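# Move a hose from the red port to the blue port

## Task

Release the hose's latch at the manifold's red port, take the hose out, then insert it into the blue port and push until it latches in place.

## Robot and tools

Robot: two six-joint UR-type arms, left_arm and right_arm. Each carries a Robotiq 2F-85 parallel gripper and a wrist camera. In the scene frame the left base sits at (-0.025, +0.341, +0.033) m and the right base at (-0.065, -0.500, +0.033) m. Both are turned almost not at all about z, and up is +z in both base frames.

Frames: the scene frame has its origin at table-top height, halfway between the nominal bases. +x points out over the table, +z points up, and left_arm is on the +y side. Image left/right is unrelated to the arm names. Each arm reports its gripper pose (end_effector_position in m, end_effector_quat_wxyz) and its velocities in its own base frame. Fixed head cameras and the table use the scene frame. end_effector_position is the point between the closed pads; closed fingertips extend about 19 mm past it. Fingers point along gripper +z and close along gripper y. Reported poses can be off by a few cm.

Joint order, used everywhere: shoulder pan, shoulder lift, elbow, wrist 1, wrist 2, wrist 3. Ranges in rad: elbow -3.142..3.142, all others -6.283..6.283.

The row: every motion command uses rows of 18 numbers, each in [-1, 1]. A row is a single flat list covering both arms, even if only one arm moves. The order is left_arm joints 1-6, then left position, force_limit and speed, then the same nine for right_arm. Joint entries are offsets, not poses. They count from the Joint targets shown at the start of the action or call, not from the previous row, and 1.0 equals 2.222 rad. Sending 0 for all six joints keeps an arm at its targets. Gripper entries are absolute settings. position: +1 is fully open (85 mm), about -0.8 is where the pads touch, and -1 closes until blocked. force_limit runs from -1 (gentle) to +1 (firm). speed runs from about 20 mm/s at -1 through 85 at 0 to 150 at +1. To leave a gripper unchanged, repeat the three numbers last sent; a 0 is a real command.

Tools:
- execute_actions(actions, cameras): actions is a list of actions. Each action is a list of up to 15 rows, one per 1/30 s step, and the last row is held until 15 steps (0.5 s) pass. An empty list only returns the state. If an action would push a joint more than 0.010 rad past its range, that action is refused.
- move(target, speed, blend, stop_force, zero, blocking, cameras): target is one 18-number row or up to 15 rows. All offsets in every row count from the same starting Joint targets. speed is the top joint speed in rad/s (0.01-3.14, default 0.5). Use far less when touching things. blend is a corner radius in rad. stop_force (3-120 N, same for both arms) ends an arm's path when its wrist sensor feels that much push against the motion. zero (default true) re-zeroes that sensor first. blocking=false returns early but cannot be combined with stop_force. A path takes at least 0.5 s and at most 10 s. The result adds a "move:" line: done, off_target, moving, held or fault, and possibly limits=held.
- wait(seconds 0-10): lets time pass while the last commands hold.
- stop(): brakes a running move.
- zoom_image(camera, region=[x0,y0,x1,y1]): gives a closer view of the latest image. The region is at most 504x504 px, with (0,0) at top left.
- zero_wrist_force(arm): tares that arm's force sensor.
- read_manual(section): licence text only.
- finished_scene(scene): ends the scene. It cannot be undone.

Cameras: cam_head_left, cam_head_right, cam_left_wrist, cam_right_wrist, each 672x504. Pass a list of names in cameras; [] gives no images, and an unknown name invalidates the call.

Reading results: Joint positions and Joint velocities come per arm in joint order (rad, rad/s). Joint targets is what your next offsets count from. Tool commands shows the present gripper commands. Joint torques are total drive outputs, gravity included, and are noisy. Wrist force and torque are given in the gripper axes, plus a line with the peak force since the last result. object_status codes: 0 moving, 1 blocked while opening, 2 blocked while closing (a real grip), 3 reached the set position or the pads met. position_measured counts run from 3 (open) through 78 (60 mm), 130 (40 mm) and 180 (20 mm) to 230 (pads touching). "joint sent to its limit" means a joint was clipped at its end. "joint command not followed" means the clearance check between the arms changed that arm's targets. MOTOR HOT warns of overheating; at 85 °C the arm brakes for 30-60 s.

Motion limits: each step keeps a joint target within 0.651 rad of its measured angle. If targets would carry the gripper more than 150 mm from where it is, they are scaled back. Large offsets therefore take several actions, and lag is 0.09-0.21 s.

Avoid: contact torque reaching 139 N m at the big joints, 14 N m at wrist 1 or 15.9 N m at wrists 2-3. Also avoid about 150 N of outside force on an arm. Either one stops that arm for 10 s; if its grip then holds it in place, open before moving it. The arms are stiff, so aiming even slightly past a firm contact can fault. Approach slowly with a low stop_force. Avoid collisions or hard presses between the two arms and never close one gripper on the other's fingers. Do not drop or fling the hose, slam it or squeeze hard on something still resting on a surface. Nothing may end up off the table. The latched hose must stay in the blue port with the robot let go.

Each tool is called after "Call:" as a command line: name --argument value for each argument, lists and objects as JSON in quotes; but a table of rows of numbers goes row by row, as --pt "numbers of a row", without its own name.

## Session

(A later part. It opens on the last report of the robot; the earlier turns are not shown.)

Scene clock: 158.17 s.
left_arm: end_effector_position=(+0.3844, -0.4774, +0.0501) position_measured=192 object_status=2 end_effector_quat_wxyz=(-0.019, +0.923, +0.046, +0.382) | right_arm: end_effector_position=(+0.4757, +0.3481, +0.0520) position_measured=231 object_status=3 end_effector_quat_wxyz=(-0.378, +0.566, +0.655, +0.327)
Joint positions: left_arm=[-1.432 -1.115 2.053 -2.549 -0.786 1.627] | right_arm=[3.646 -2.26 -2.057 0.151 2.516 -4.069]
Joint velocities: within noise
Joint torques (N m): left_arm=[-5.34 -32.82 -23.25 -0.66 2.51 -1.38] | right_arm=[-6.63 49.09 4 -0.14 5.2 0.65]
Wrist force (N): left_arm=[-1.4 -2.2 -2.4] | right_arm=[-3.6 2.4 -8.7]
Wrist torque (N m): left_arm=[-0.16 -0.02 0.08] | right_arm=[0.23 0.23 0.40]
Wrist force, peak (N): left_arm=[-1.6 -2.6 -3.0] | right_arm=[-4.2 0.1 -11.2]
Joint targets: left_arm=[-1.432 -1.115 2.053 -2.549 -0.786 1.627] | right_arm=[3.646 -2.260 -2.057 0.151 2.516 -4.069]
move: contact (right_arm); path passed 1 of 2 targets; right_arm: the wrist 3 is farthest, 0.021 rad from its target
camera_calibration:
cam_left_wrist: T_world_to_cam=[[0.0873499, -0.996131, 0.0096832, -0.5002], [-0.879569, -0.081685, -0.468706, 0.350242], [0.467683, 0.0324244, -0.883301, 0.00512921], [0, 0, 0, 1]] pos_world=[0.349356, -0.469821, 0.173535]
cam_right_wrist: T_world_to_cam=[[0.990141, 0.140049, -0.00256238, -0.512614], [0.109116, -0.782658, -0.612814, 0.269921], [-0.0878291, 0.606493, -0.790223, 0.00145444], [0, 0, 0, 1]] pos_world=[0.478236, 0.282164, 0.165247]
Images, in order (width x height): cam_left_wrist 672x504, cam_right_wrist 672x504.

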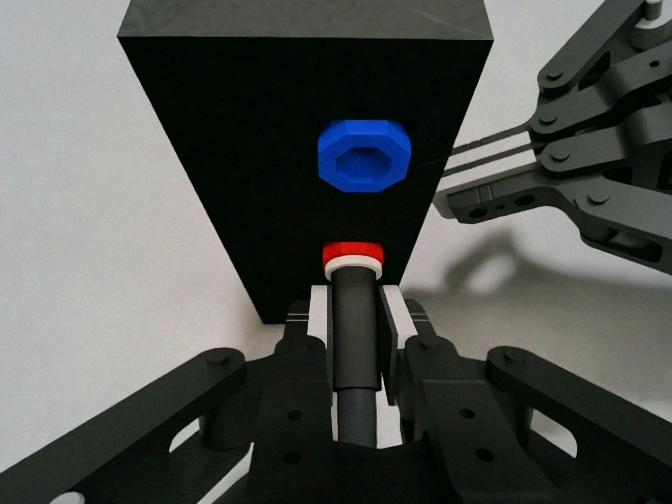

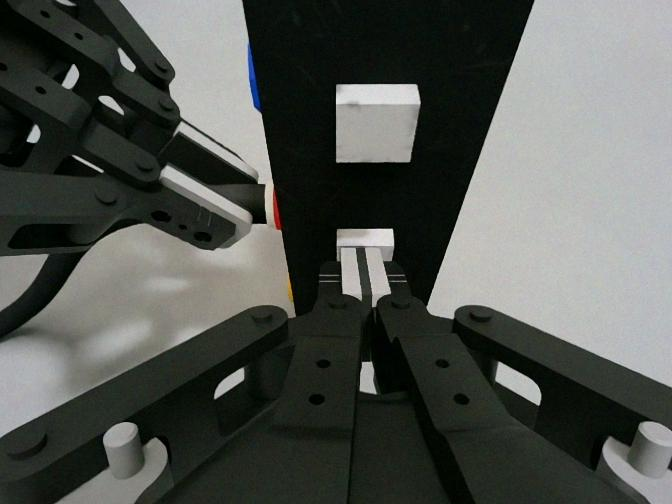

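Call:
move --target '[0, 0, 0, 0, 0, 0, -1, -0.2, -1, 0.00639, -0.00239, 0.00212, 0.00792, -0.00329, 0.00959, -0.82, -0.5, 0.5]' --speed 0.012 --stop_force 28 --zero false --cameras '["cam_left_wrist", "cam_right_wrist"]'

Call:
zoom_image --camera "cam_right_wrist" --region '[250, 100, 480, 330]'

Scene clock: 162.47 s.
left_arm: end_effector_position=(+0.3844, -0.4774, +0.0501) position_measured=192 object_status=2 end_effector_quat_wxyz=(-0.019, +0.923, +0.046, +0.382) | right_arm: end_effector_position=(+0.4753, +0.3509, +0.0520) position_measured=231 object_status=3 end_effector_quat_wxyz=(-0.378, +0.566, +0.655, +0.327)
Joint positions: left_arm=[-1.433 -1.115 2.053 -2.549 -0.786 1.627] | right_arm=[3.651 -2.261 -2.056 0.158 2.513 -4.061]
Joint velocities: within noise
Joint torques (N m): left_arm=[1.63 -31.94 -23.54 -0.67 2.33 -1.21] | right_arm=[2.39 45.94 7.6 -0.07 6.21 -1.59]
Wrist force (N): left_arm=[-5.5 -3.7 -8.6] | right_arm=[-10.9 -1.2 -27.0]
Wrist torque (N m): left_arm=[-0.06 -0.05 0.04] | right_arm=[0.28 0.24 0.38]
Wrist force, peak (N): left_arm=[-5.8 -4.3 -8.6] | right_arm=[-12.3 -1.4 -31.9]
Joint targets: left_arm=[-1.432 -1.115 2.053 -2.549 -0.786 1.627] | right_arm=[3.651 -2.261 -2.056 0.158 2.513 -4.061]
move: contact (right_arm); right_arm: the wrist 3 is farthest, 0.014 rad from its target
camera_calibration:
cam_left_wrist: T_world_to_cam=[[0.0873499, -0.996131, 0.0096832, -0.5002], [-0.879569, -0.081685, -0.468706, 0.350242], [0.467683, 0.0324244, -0.883301, 0.00512921], [0, 0, 0, 1]] pos_world=[0.349356, -0.469821, 0.173535]
cam_right_wrist: T_world_to_cam=[[0.990163, 0.139893, -0.00268284, -0.512444], [0.108914, -0.782648, -0.612862, 0.27219], [-0.0878348, 0.606541, -0.790186, -0.000244033], [0, 0, 0, 1]] pos_world=[0.477736, 0.284864, 0.165247]
Images, in order (width x height): cam_left_wrist 672x504, cam_right_wrist 672x504.

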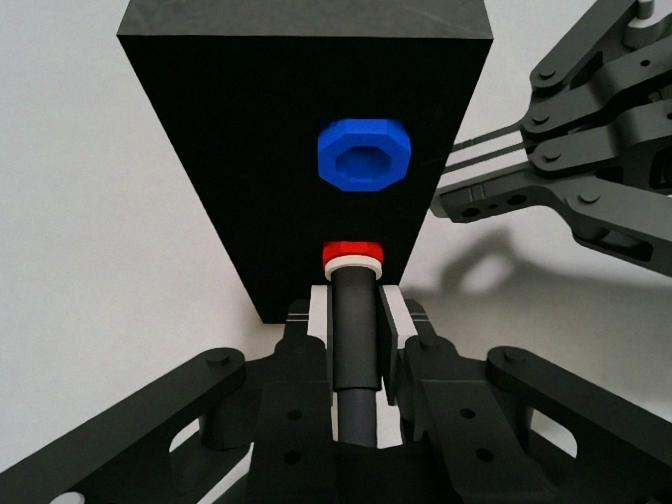

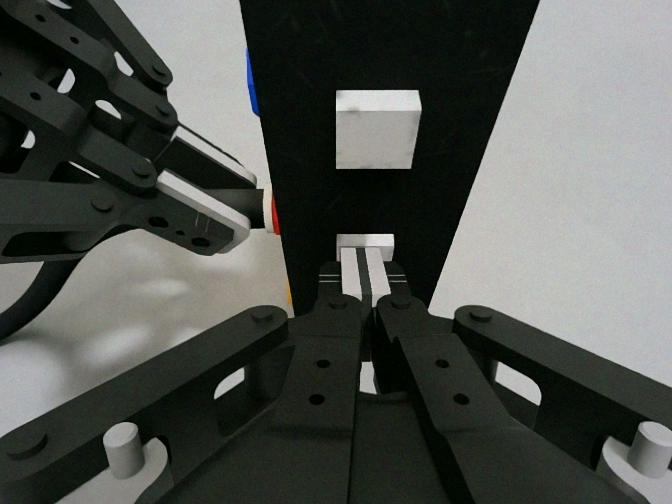

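Scaled by 2.191 from the camera's 672x504 image, which has a finer 960x720 frame.

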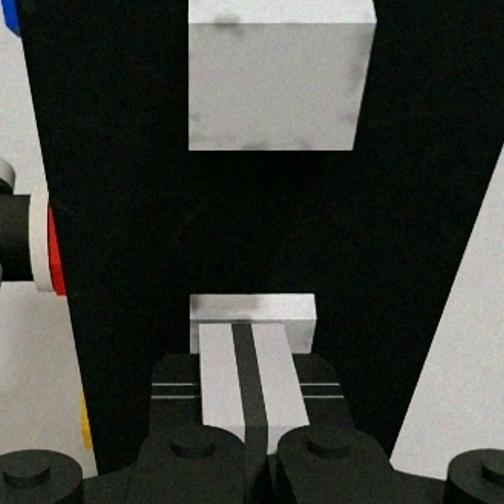

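Call:
move --target '[-0.01737, -0.00774, 0.00608, 0.01904, 0.00036, -0.02453, -1, -0.2, -1, 0, 0, 0, 0, 0, 0, -0.82, -0.5, 0.5]' --speed 0.03 --stop_force 30 --cameras '["cam_left_wrist", "cam_right_wrist"]'

Call:
zoom_image --camera "cam_left_wrist" --region '[220, 200, 490, 430]'

Scene clock: 171.47 s.
left_arm: end_effector_position=(+0.3646, -0.4796, +0.0503) position_measured=192 object_status=2 end_effector_quat_wxyz=(-0.019, +0.923, +0.046, +0.382) | right_arm: end_effector_position=(+0.4752, +0.3508, +0.0520) position_measured=231 object_status=3 end_effector_quat_wxyz=(-0.378, +0.566, +0.655, +0.327)
Joint positions: left_arm=[-1.471 -1.132 2.067 -2.507 -0.785 1.572] | right_arm=[3.651 -2.261 -2.056 0.158 2.513 -4.061]
Joint velocities: within noise
Joint torques (N m): left_arm=[11.63 -30.53 -22.81 -5.16 3.13 2.04] | right_arm=[4.22 46.99 8.33 1.09 5.24 -1.26]
Wrist force (N): left_arm=[-0.4 -1.3 0.4] | right_arm=[-10.5 -0.1 -26.9]
Wrist torque (N m): left_arm=[-0.22 -0.07 0.07] | right_arm=[0.29 0.30 0.38]
Wrist force, peak (N): left_arm=[-2.5 -10.9 -5.5] | right_arm=[-11.1 -0.9 -26.9]
Joint targets: left_arm=[-1.471 -1.132 2.067 -2.507 -0.785 1.572] | right_arm=[3.651 -2.261 -2.056 0.158 2.513 -4.061]
move: done
camera_calibration:
cam_left_wrist: T_world_to_cam=[[0.0872619, -0.996139, 0.00963737, -0.50063], [-0.879578, -0.0815858, -0.468707, 0.332791], [0.467684, 0.0324235, -0.883301, 0.0146367], [0, 0, 0, 1]] pos_world=[0.329556, -0.472021, 0.173735]
cam_right_wrist: T_world_to_cam=[[0.990163, 0.139893, -0.00268284, -0.512444], [0.108914, -0.782648, -0.612862, 0.27219], [-0.0878348, 0.606541, -0.790186, -0.000244033], [0, 0, 0, 1]] pos_world=[0.477736, 0.284864, 0.165247]
Images, in order (width x height): cam_left_wrist 672x504, cam_right_wrist 672x504.

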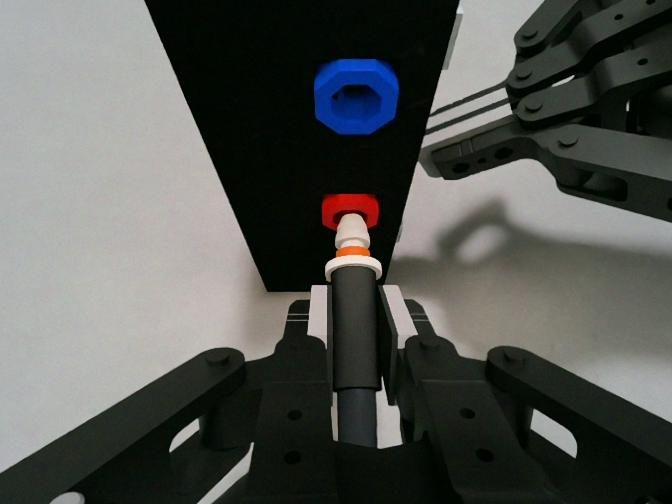

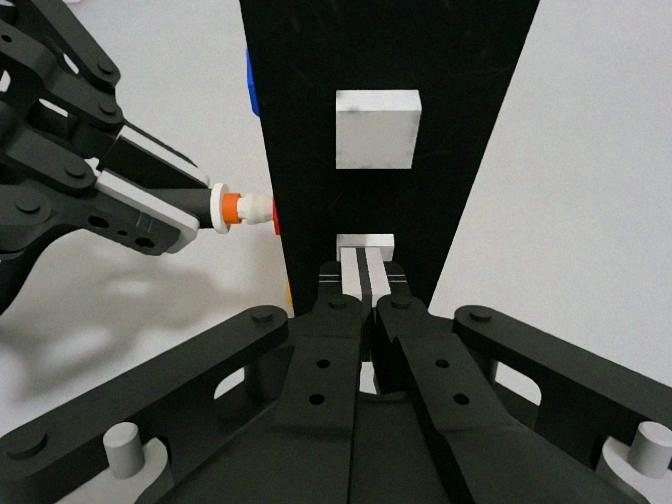

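Scaled by 1.867 from the camera's 672x504 image, which has a finer 960x720 frame.

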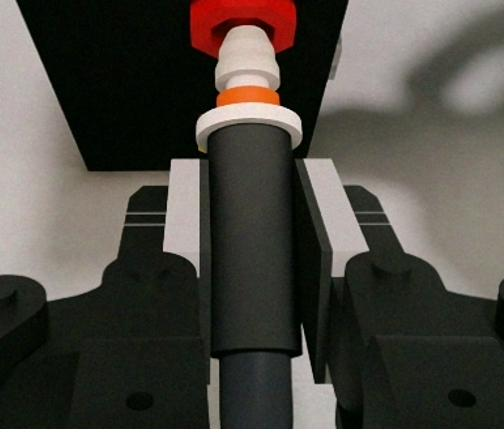

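Call:
move --pt "-0.02205 -0.00896 0.0063 0.02466 -0.0005 -0.03119 -1 -0.2 -1 -0.03465 0.0126 -0.01035 -0.0459 0.0171 -0.0531 -0.82 -0.5 0.5" --pt "-0.02205 -0.05882 -0.0108 0.09163 -0.0005 -0.03119 -1 -0.2 -1 -0.09766 -0.05491 -0.17372 0.56436 -0.02745 0.31863 -0.82 -0.5 0.5" --speed '[0.1, 0.6]' --cameras '["cam_left_wrist", "cam_right_wrist", "cam_head_left"]'

Call:
zoom_image --camera "cam_left_wrist" --region '[220, 170, 490, 430]'

Call:
zoom_image --camera "cam_right_wrist" --region '[100, 60, 380, 320]'

Scene clock: 187.77 s.
left_arm: end_effector_position=(+0.3397, -0.4821, +0.1054) position_measured=192 object_status=2 end_effector_quat_wxyz=(-0.019, +0.923, +0.046, +0.382) | right_arm: end_effector_position=(+0.4110, +0.1915, +0.1171) position_measured=231 object_status=3 end_effector_quat_wxyz=(-0.361, +0.633, +0.429, +0.533)
Joint positions: left_arm=[-1.52 -1.263 2.043 -2.303 -0.786 1.503] | right_arm=[3.434 -2.384 -2.442 1.411 2.452 -3.353]
Joint velocities: within noise
Joint torques (N m): left_arm=[10.4 -23.22 -14.57 -5.41 2.25 1.9] | right_arm=[11.55 42.82 6.81 2.19 2.33 0.53]
Wrist force (N): left_arm=[-0.6 -0.8 0.3] | right_arm=[0.0 1.3 0.8]
Wrist torque (N m): left_arm=[-0.14 -0.04 -0.02] | right_arm=[0.20 0.19 0.45]
Wrist force, peak (N): left_arm=[-0.5 -1.4 0.7] | right_arm=[-10.6 -0.3 -26.8]
Joint targets: left_arm=[-1.520 -1.263 2.043 -2.303 -0.786 1.503] | right_arm=[3.434 -2.383 -2.442 1.412 2.452 -3.353]
move: done
camera_calibration:
cam_left_wrist: T_world_to_cam=[[0.0872583, -0.996137, 0.00986004, -0.501528], [-0.879577, -0.0816873, -0.468691, 0.336458], [0.467686, 0.0322246, -0.883307, 0.0749388], [0, 0, 0, 1]] pos_world=[0.304656, -0.474521, 0.228834]
cam_right_wrist: T_world_to_cam=[[0.927806, -0.373031, -0.00491103, -0.302284], [-0.201737, -0.490601, -0.84771, 0.293574], [0.313813, 0.787501, -0.530437, -0.0880077], [0, 0, 0, 1]] pos_world=[0.367304, 0.100573, 0.200699]
Images, in order (width x height): cam_head_left 672x504, cam_left_wrist 672x504, cam_right_wrist 672x504.

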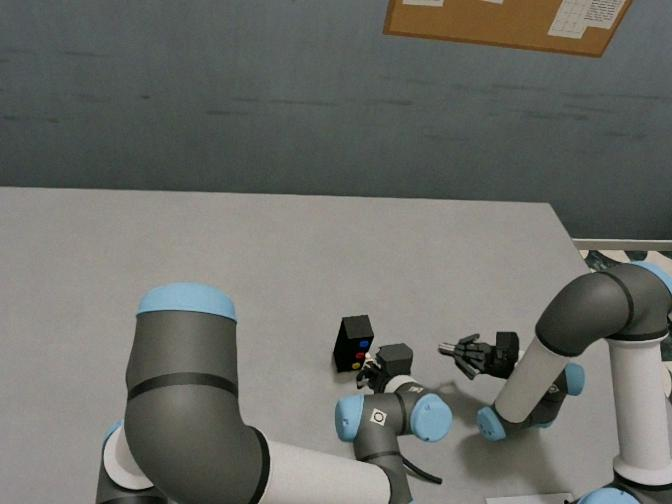

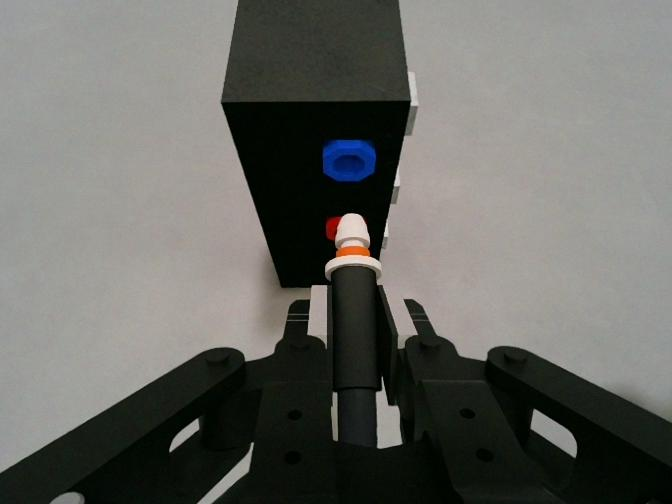

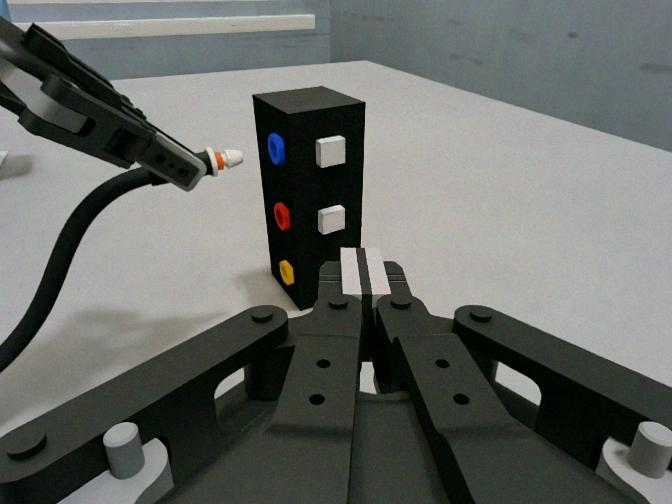

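Scaled by 1.867 from the camera's 672x504 image, which has a finer 960x720 frame.

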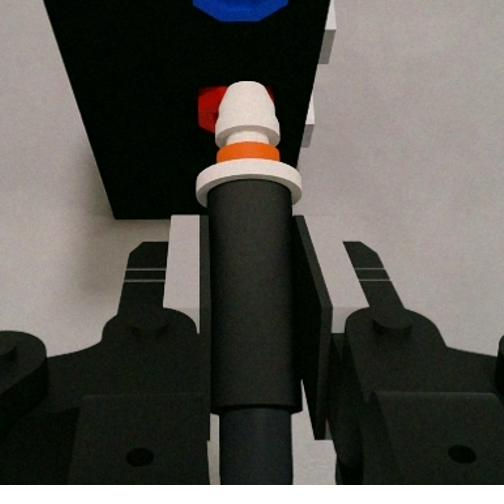

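Scaled by 1.800 from the camera's 672x504 image, which has a finer 960x720 frame.

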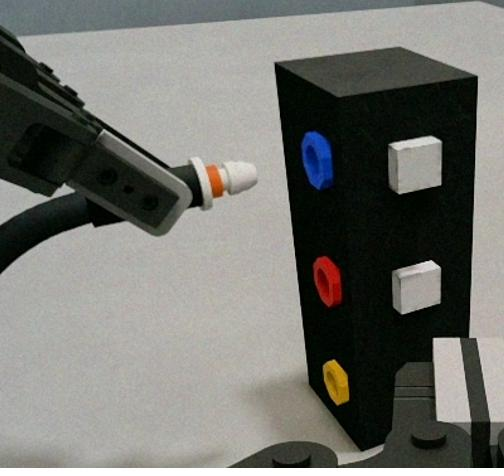

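Call:
move --target '[0.02205, 0.009, -0.0054, -0.02561, 0.0005, 0.03119, -1, -0.2, -1, 0, 0, 0, 0, 0, 0, -0.82, -0.5, 0.5]' --speed 0.05 --stop_force 8 --cameras '["cam_left_wrist", "cam_right_wrist"]'

Call:
zoom_image --camera "cam_left_wrist" --region '[240, 120, 460, 340]'

Call:
zoom_image --camera "cam_right_wrist" --region '[150, 80, 350, 280]'

Scene clock: 198.67 s.
left_arm: end_effector_position=(+0.3646, -0.4796, +0.1054) position_measured=192 object_status=2 end_effector_quat_wxyz=(-0.019, +0.923, +0.046, +0.382) | right_arm: end_effector_position=(+0.4110, +0.1916, +0.1172) position_measured=231 object_status=3 end_effector_quat_wxyz=(-0.362, +0.633, +0.429, +0.533)
Joint positions: left_arm=[-1.471 -1.243 2.031 -2.36 -0.785 1.572] | right_arm=[3.434 -2.383 -2.442 1.412 2.452 -3.353]
Joint velocities: within noise
Joint torques (N m): left_arm=[-8.8 -42.92 -11.13 -0.52 2.63 -2.29] | right_arm=[10.12 39.57 0.64 5.25 1.81 1.01]
Wrist force (N): left_arm=[-0.5 -1.1 0.5] | right_arm=[0.2 0.9 0.7]
Wrist torque (N m): left_arm=[-0.15 -0.05 0.00] | right_arm=[0.15 0.16 0.45]
Wrist force, peak (N): left_arm=[-0.6 -1.3 0.4] | right_arm=[0.1 1.7 0.7]
Joint targets: left_arm=[-1.471 -1.243 2.031 -2.360 -0.785 1.572] | right_arm=[3.434 -2.383 -2.442 1.412 2.452 -3.353]
move: done
camera_calibration:
cam_left_wrist: T_world_to_cam=[[0.0872619, -0.996139, 0.00963737, -0.501161], [-0.879578, -0.0815858, -0.468707, 0.358569], [0.467684, 0.0324235, -0.883301, 0.0632182], [0, 0, 0, 1]] pos_world=[0.329556, -0.472021, 0.228735]
cam_right_wrist: T_world_to_cam=[[0.927907, -0.37278, -0.00479691, -0.302368], [-0.201436, -0.490496, -0.847843, 0.293566], [0.313706, 0.787686, -0.530226, -0.0879755], [0, 0, 0, 1]] pos_world=[0.367303, 0.100573, 0.2008]
Images, in order (width x height): cam_left_wrist 672x504, cam_right_wrist 672x504.

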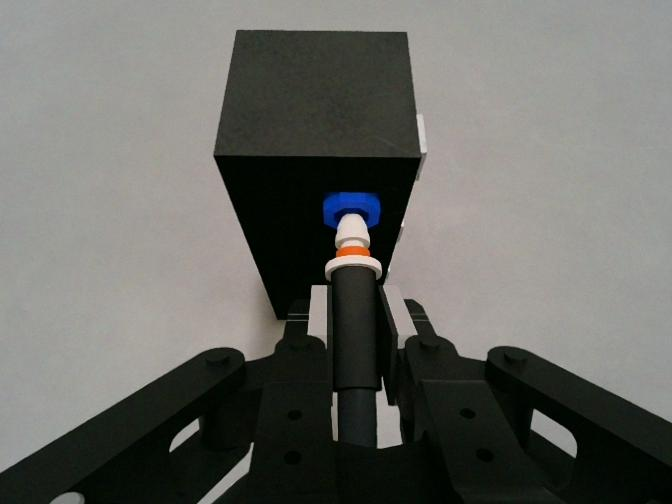

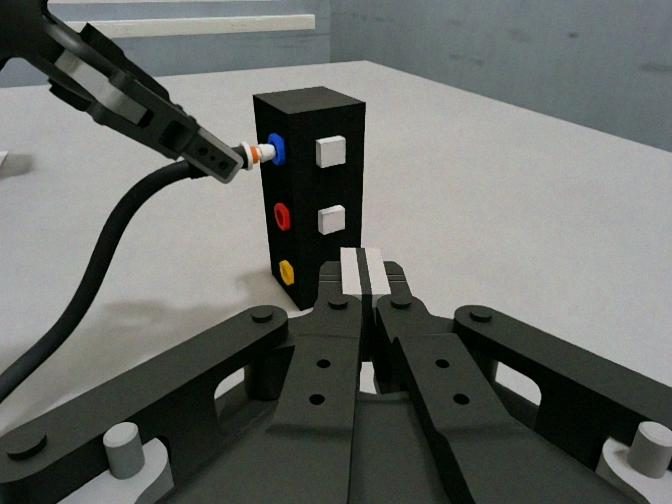

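Scaled by 2.291 from the camera's 672x504 image, which has a finer 960x720 frame.

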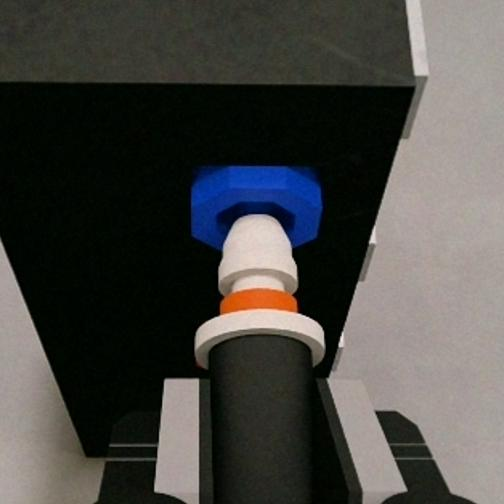

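Scaled by 2.520 from the camera's 672x504 image, which has a finer 960x720 frame.

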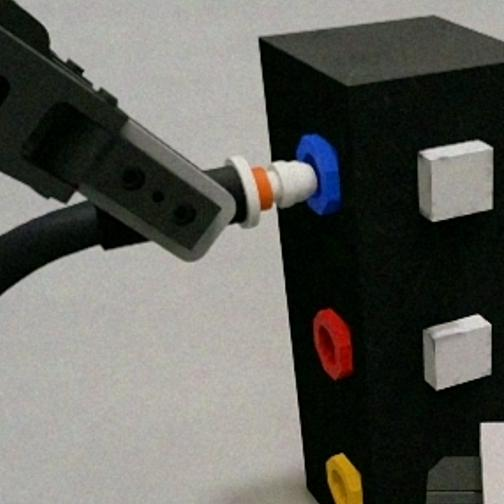

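Call:
move --target '[0.0192, 0.00876, -0.00621, -0.02171, -0.00042, 0.02712, -1, -0.2, -1, 0, 0, 0, 0, 0, 0, -0.82, -0.5, 0.5]' --speed 0.025 --stop_force 45 --cameras '["cam_left_wrist", "cam_right_wrist"]'

Call:
zoom_image --camera "cam_left_wrist" --region '[240, 120, 460, 340]'

Call:
zoom_image --camera "cam_right_wrist" --region '[150, 80, 350, 280]'

Scene clock: 207.17 s.
left_arm: end_effector_position=(+0.3865, -0.4774, +0.1053) position_measured=192 object_status=2 end_effector_quat_wxyz=(-0.019, +0.923, +0.046, +0.382) | right_arm: end_effector_position=(+0.4110, +0.1916, +0.1172) position_measured=231 object_status=3 end_effector_quat_wxyz=(-0.362, +0.633, +0.429, +0.533)
Joint positions: left_arm=[-1.428 -1.223 2.017 -2.408 -0.786 1.633] | right_arm=[3.434 -2.383 -2.442 1.412 2.452 -3.353]
Joint velocities: within noise
Joint torques (N m): left_arm=[3.02 -32.57 -22.02 -1.29 3.93 -2.38] | right_arm=[10.07 38.62 -5.3 5.18 1.03 1.09]
Wrist force (N): left_arm=[-14.8 -10.6 -23.0] | right_arm=[0.2 1.4 0.8]
Wrist torque (N m): left_arm=[0.02 -0.21 -0.02] | right_arm=[0.22 0.16 0.45]
Wrist force, peak (N): left_arm=[-18.7 -7.7 -21.9] | right_arm=[0.3 1.6 1.1]
Joint targets: left_arm=[-1.428 -1.224 2.017 -2.408 -0.786 1.633] | right_arm=[3.434 -2.383 -2.442 1.412 2.452 -3.353]
move: done
camera_calibration:
cam_left_wrist: T_world_to_cam=[[0.0873499, -0.996131, 0.0096832, -0.500926], [-0.879569, -0.081685, -0.468706, 0.378049], [0.467683, 0.0324244, -0.883301, 0.0528585], [0, 0, 0, 1]] pos_world=[0.351556, -0.469821, 0.228735]
cam_right_wrist: T_world_to_cam=[[0.927907, -0.37278, -0.00479691, -0.302368], [-0.201436, -0.490496, -0.847843, 0.293566], [0.313706, 0.787686, -0.530226, -0.0879755], [0, 0, 0, 1]] pos_world=[0.367303, 0.100573, 0.2008]
Images, in order (width x height): cam_left_wrist 672x504, cam_right_wrist 672x504.

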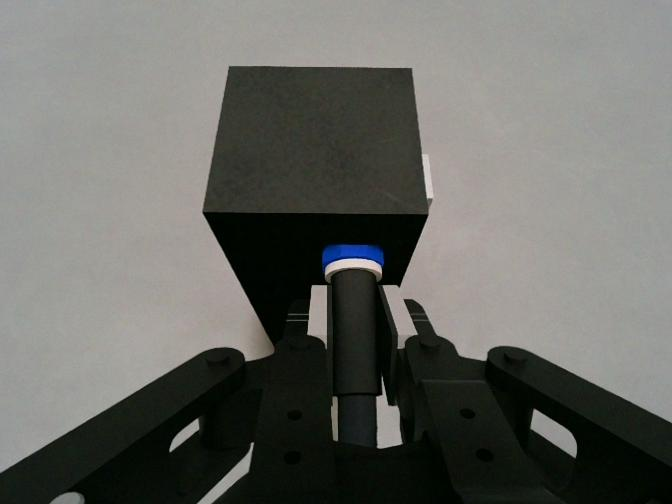

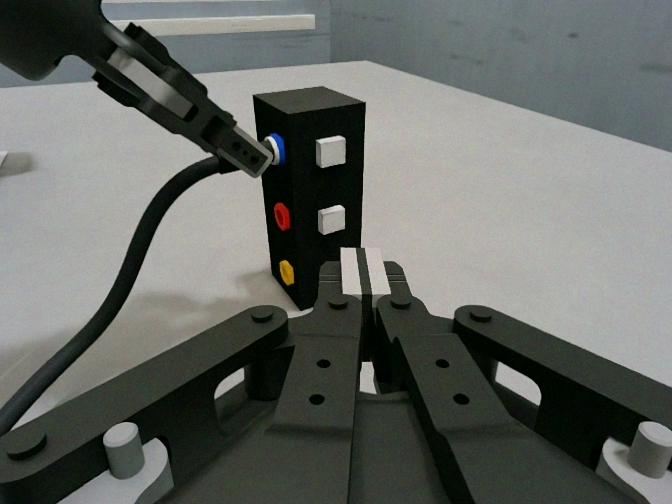

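Scaled by 2.291 from the camera's 672x504 image, which has a finer 960x720 frame.

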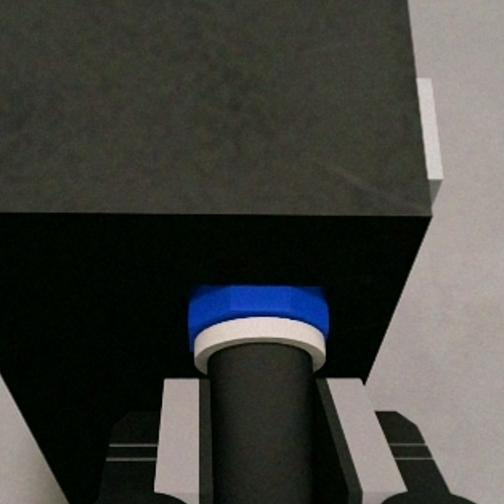

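Scaled by 2.520 from the camera's 672x504 image, which has a finer 960x720 frame.

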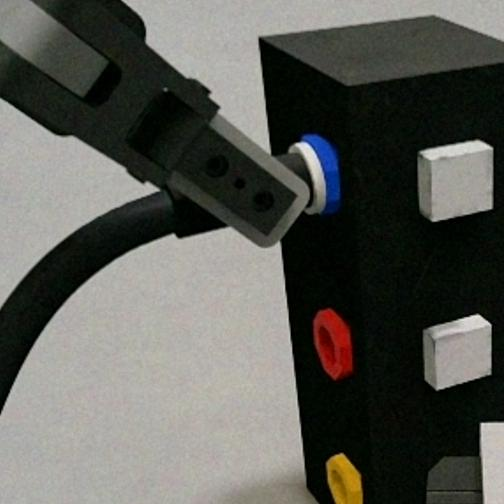

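Call:
move --target '[-0.00695, -0.00324, 0.00236, 0.00783, 0.00022, -0.00985, -1, -0.2, -1, 0, 0, 0, 0, 0, 0, -0.82, -0.5, 0.5]' --speed 0.015 --stop_force 14 --zero false --cameras '["cam_left_wrist", "cam_right_wrist"]'

Call:
zoom_image --camera "cam_left_wrist" --region '[240, 120, 460, 340]'

Call:
zoom_image --camera "cam_right_wrist" --region '[150, 80, 350, 280]'

Scene clock: 212.40 s.
left_arm: end_effector_position=(+0.3850, -0.4775, +0.1053) position_measured=192 object_status=2 end_effector_quat_wxyz=(-0.019, +0.923, +0.046, +0.382) | right_arm: end_effector_position=(+0.4110, +0.1916, +0.1172) position_measured=231 object_status=3 end_effector_quat_wxyz=(-0.362, +0.633, +0.429, +0.533)
Joint positions: left_arm=[-1.431 -1.225 2.018 -2.405 -0.786 1.628] | right_arm=[3.434 -2.383 -2.442 1.412 2.452 -3.353]
Joint velocities: within noise
Joint torques (N m): left_arm=[5.45 -27.23 -28.09 -6.29 1.12 1.77] | right_arm=[8.3 37.77 -7.91 4.94 0.5 1.02]
Wrist force (N): left_arm=[3.7 -4.4 6.4] | right_arm=[0.0 1.5 0.6]
Wrist torque (N m): left_arm=[-0.17 -0.02 0.05] | right_arm=[0.24 0.19 0.45]
Wrist force, peak (N): left_arm=[-14.8 -10.4 -23.3] | right_arm=[0.3 1.7 1.0]
Joint targets: left_arm=[-1.431 -1.225 2.018 -2.405 -0.786 1.628] | right_arm=[3.434 -2.383 -2.442 1.412 2.452 -3.353]
move: contact (left_arm); left_arm: the wrist 3 is farthest, 0.017 rad from its target
camera_calibration:
cam_left_wrist: T_world_to_cam=[[0.0875296, -0.996116, 0.00958421, -0.500919], [-0.879385, -0.0817852, -0.469034, 0.376597], [0.467996, 0.0326262, -0.883128, 0.0535562], [0, 0, 0, 1]] pos_world=[0.349955, -0.469921, 0.228735]
cam_right_wrist: T_world_to_cam=[[0.927907, -0.37278, -0.00479691, -0.302368], [-0.201436, -0.490496, -0.847843, 0.293566], [0.313706, 0.787686, -0.530226, -0.0879755], [0, 0, 0, 1]] pos_world=[0.367303, 0.100573, 0.2008]
Images, in order (width x height): cam_left_wrist 672x504, cam_right_wrist 672x504.

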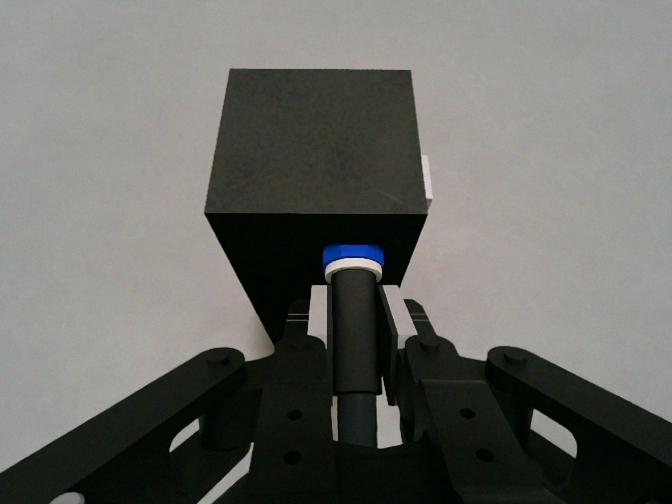

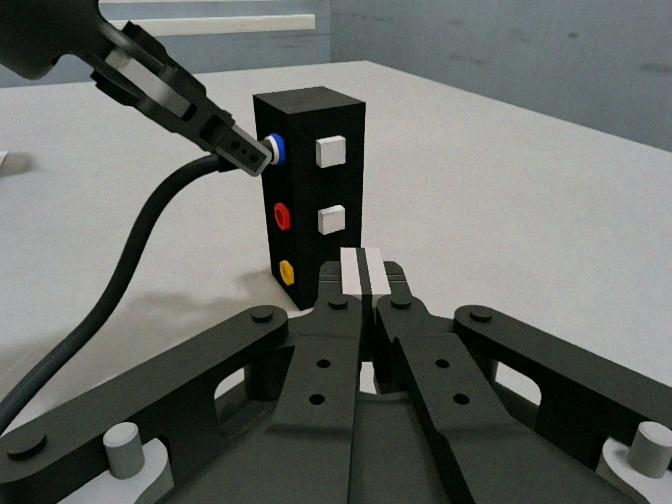

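Scaled by 2.291 from the camera's 672x504 image, which has a finer 960x720 frame.

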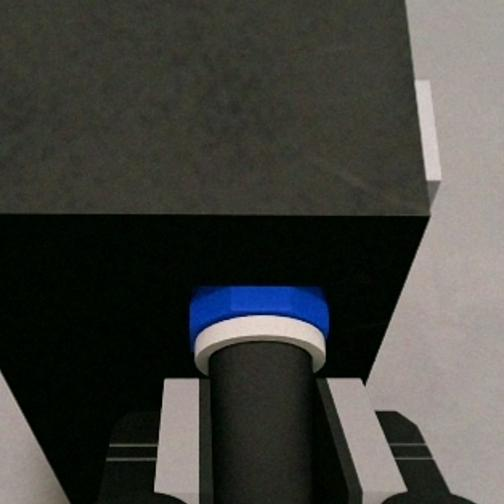

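Scaled by 2.520 from the camera's 672x504 image, which has a finer 960x720 frame.

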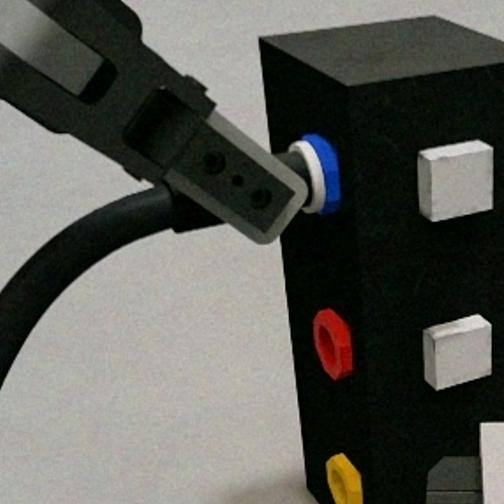

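Call:
move --pt "0 0 0 0 0 0 0.0 -0.2 -1 0 0 0 0 0 0 -0.82 -0.5 0.5" --pt "-0.04986 -0.06337 -0.01427 0.1275 -0.00086 -0.07007 0.0 -0.2 -1 0 0 0 0 0 0 -0.82 -0.5 0.5" --speed 0.25 --cameras '["cam_left_wrist", "cam_right_wrist", "cam_head_right"]'

Call:
zoom_image --camera "cam_right_wrist" --region '[150, 80, 350, 280]'

Call:
zoom_image --camera "cam_left_wrist" --region '[240, 120, 460, 340]'

Scene clock: 222.33 s.
left_arm: end_effector_position=(+0.3285, -0.4833, +0.1620) position_measured=129 object_status=3 end_effector_quat_wxyz=(-0.019, +0.923, +0.045, +0.382) | right_arm: end_effector_position=(+0.4110, +0.1916, +0.1172) position_measured=231 object_status=3 end_effector_quat_wxyz=(-0.362, +0.633, +0.429, +0.533)
Joint positions: left_arm=[-1.542 -1.366 1.986 -2.121 -0.788 1.473] | right_arm=[3.434 -2.383 -2.442 1.412 2.452 -3.353]
Joint velocities: within noise
Joint torques (N m): left_arm=[11.11 -23.52 -9.91 -4.99 0.04 1.9] | right_arm=[7.99 35.66 -6.64 5.03 -0.32 1.02]
Wrist force (N): left_arm=[-0.7 -1.0 0.4] | right_arm=[0.3 1.3 1.0]
Wrist torque (N m): left_arm=[-0.10 0.01 -0.02] | right_arm=[0.22 0.13 0.45]
Wrist force, peak (N): left_arm=[4.2 -4.3 7.0] | right_arm=[0.2 1.4 1.2]
Joint targets: left_arm=[-1.542 -1.366 1.986 -2.121 -0.788 1.473] | right_arm=[3.434 -2.383 -2.442 1.412 2.452 -3.353]
move: done
camera_calibration:
cam_left_wrist: T_world_to_cam=[[0.0868711, -0.996178, 0.0090971, -0.501992], [-0.879617, -0.080987, -0.468737, 0.353397], [0.467682, 0.0327177, -0.883291, 0.130443], [0, 0, 0, 1]] pos_world=[0.293457, -0.475721, 0.285436]
cam_right_wrist: T_world_to_cam=[[0.927907, -0.37278, -0.00479691, -0.302368], [-0.201436, -0.490496, -0.847843, 0.293566], [0.313706, 0.787686, -0.530226, -0.0879755], [0, 0, 0, 1]] pos_world=[0.367303, 0.100573, 0.2008]
Images, in order (width x height): cam_head_right 672x504, cam_left_wrist 672x504, cam_right_wrist 672x504.

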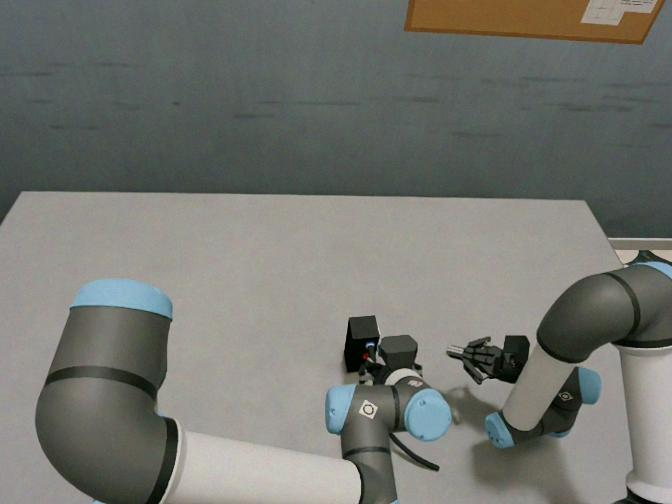

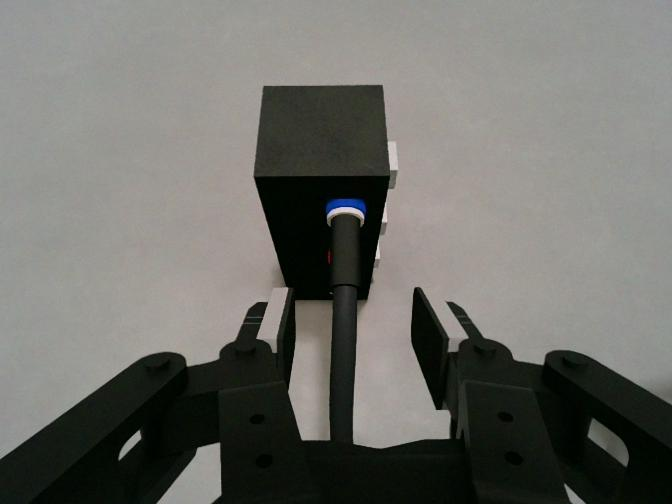

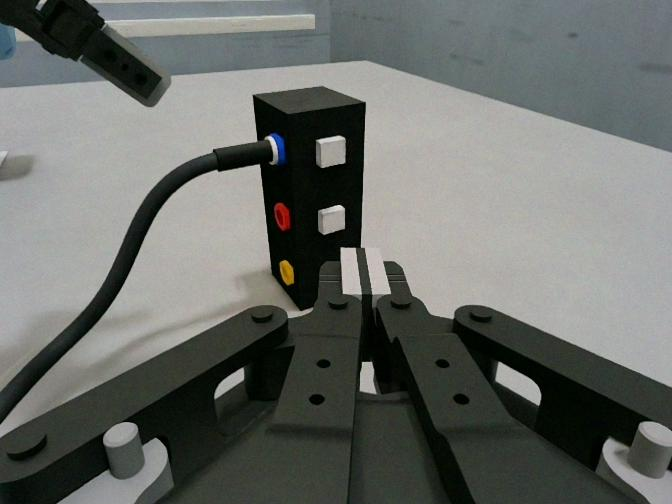

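Scaled by 2.520 from the camera's 672x504 image, which has a finer 960x720 frame.

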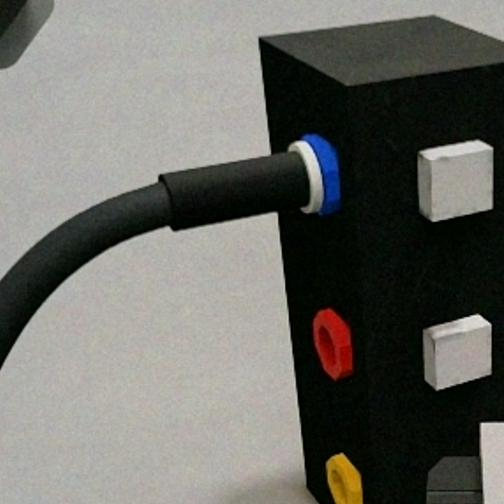

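Scaled by 2.291 from the camera's 672x504 image, which has a finer 960x720 frame.

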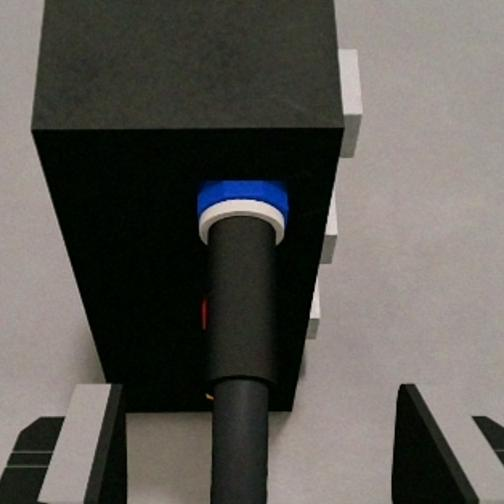

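Call:
finished_scene --scene 1

The scene is finished: the task was done.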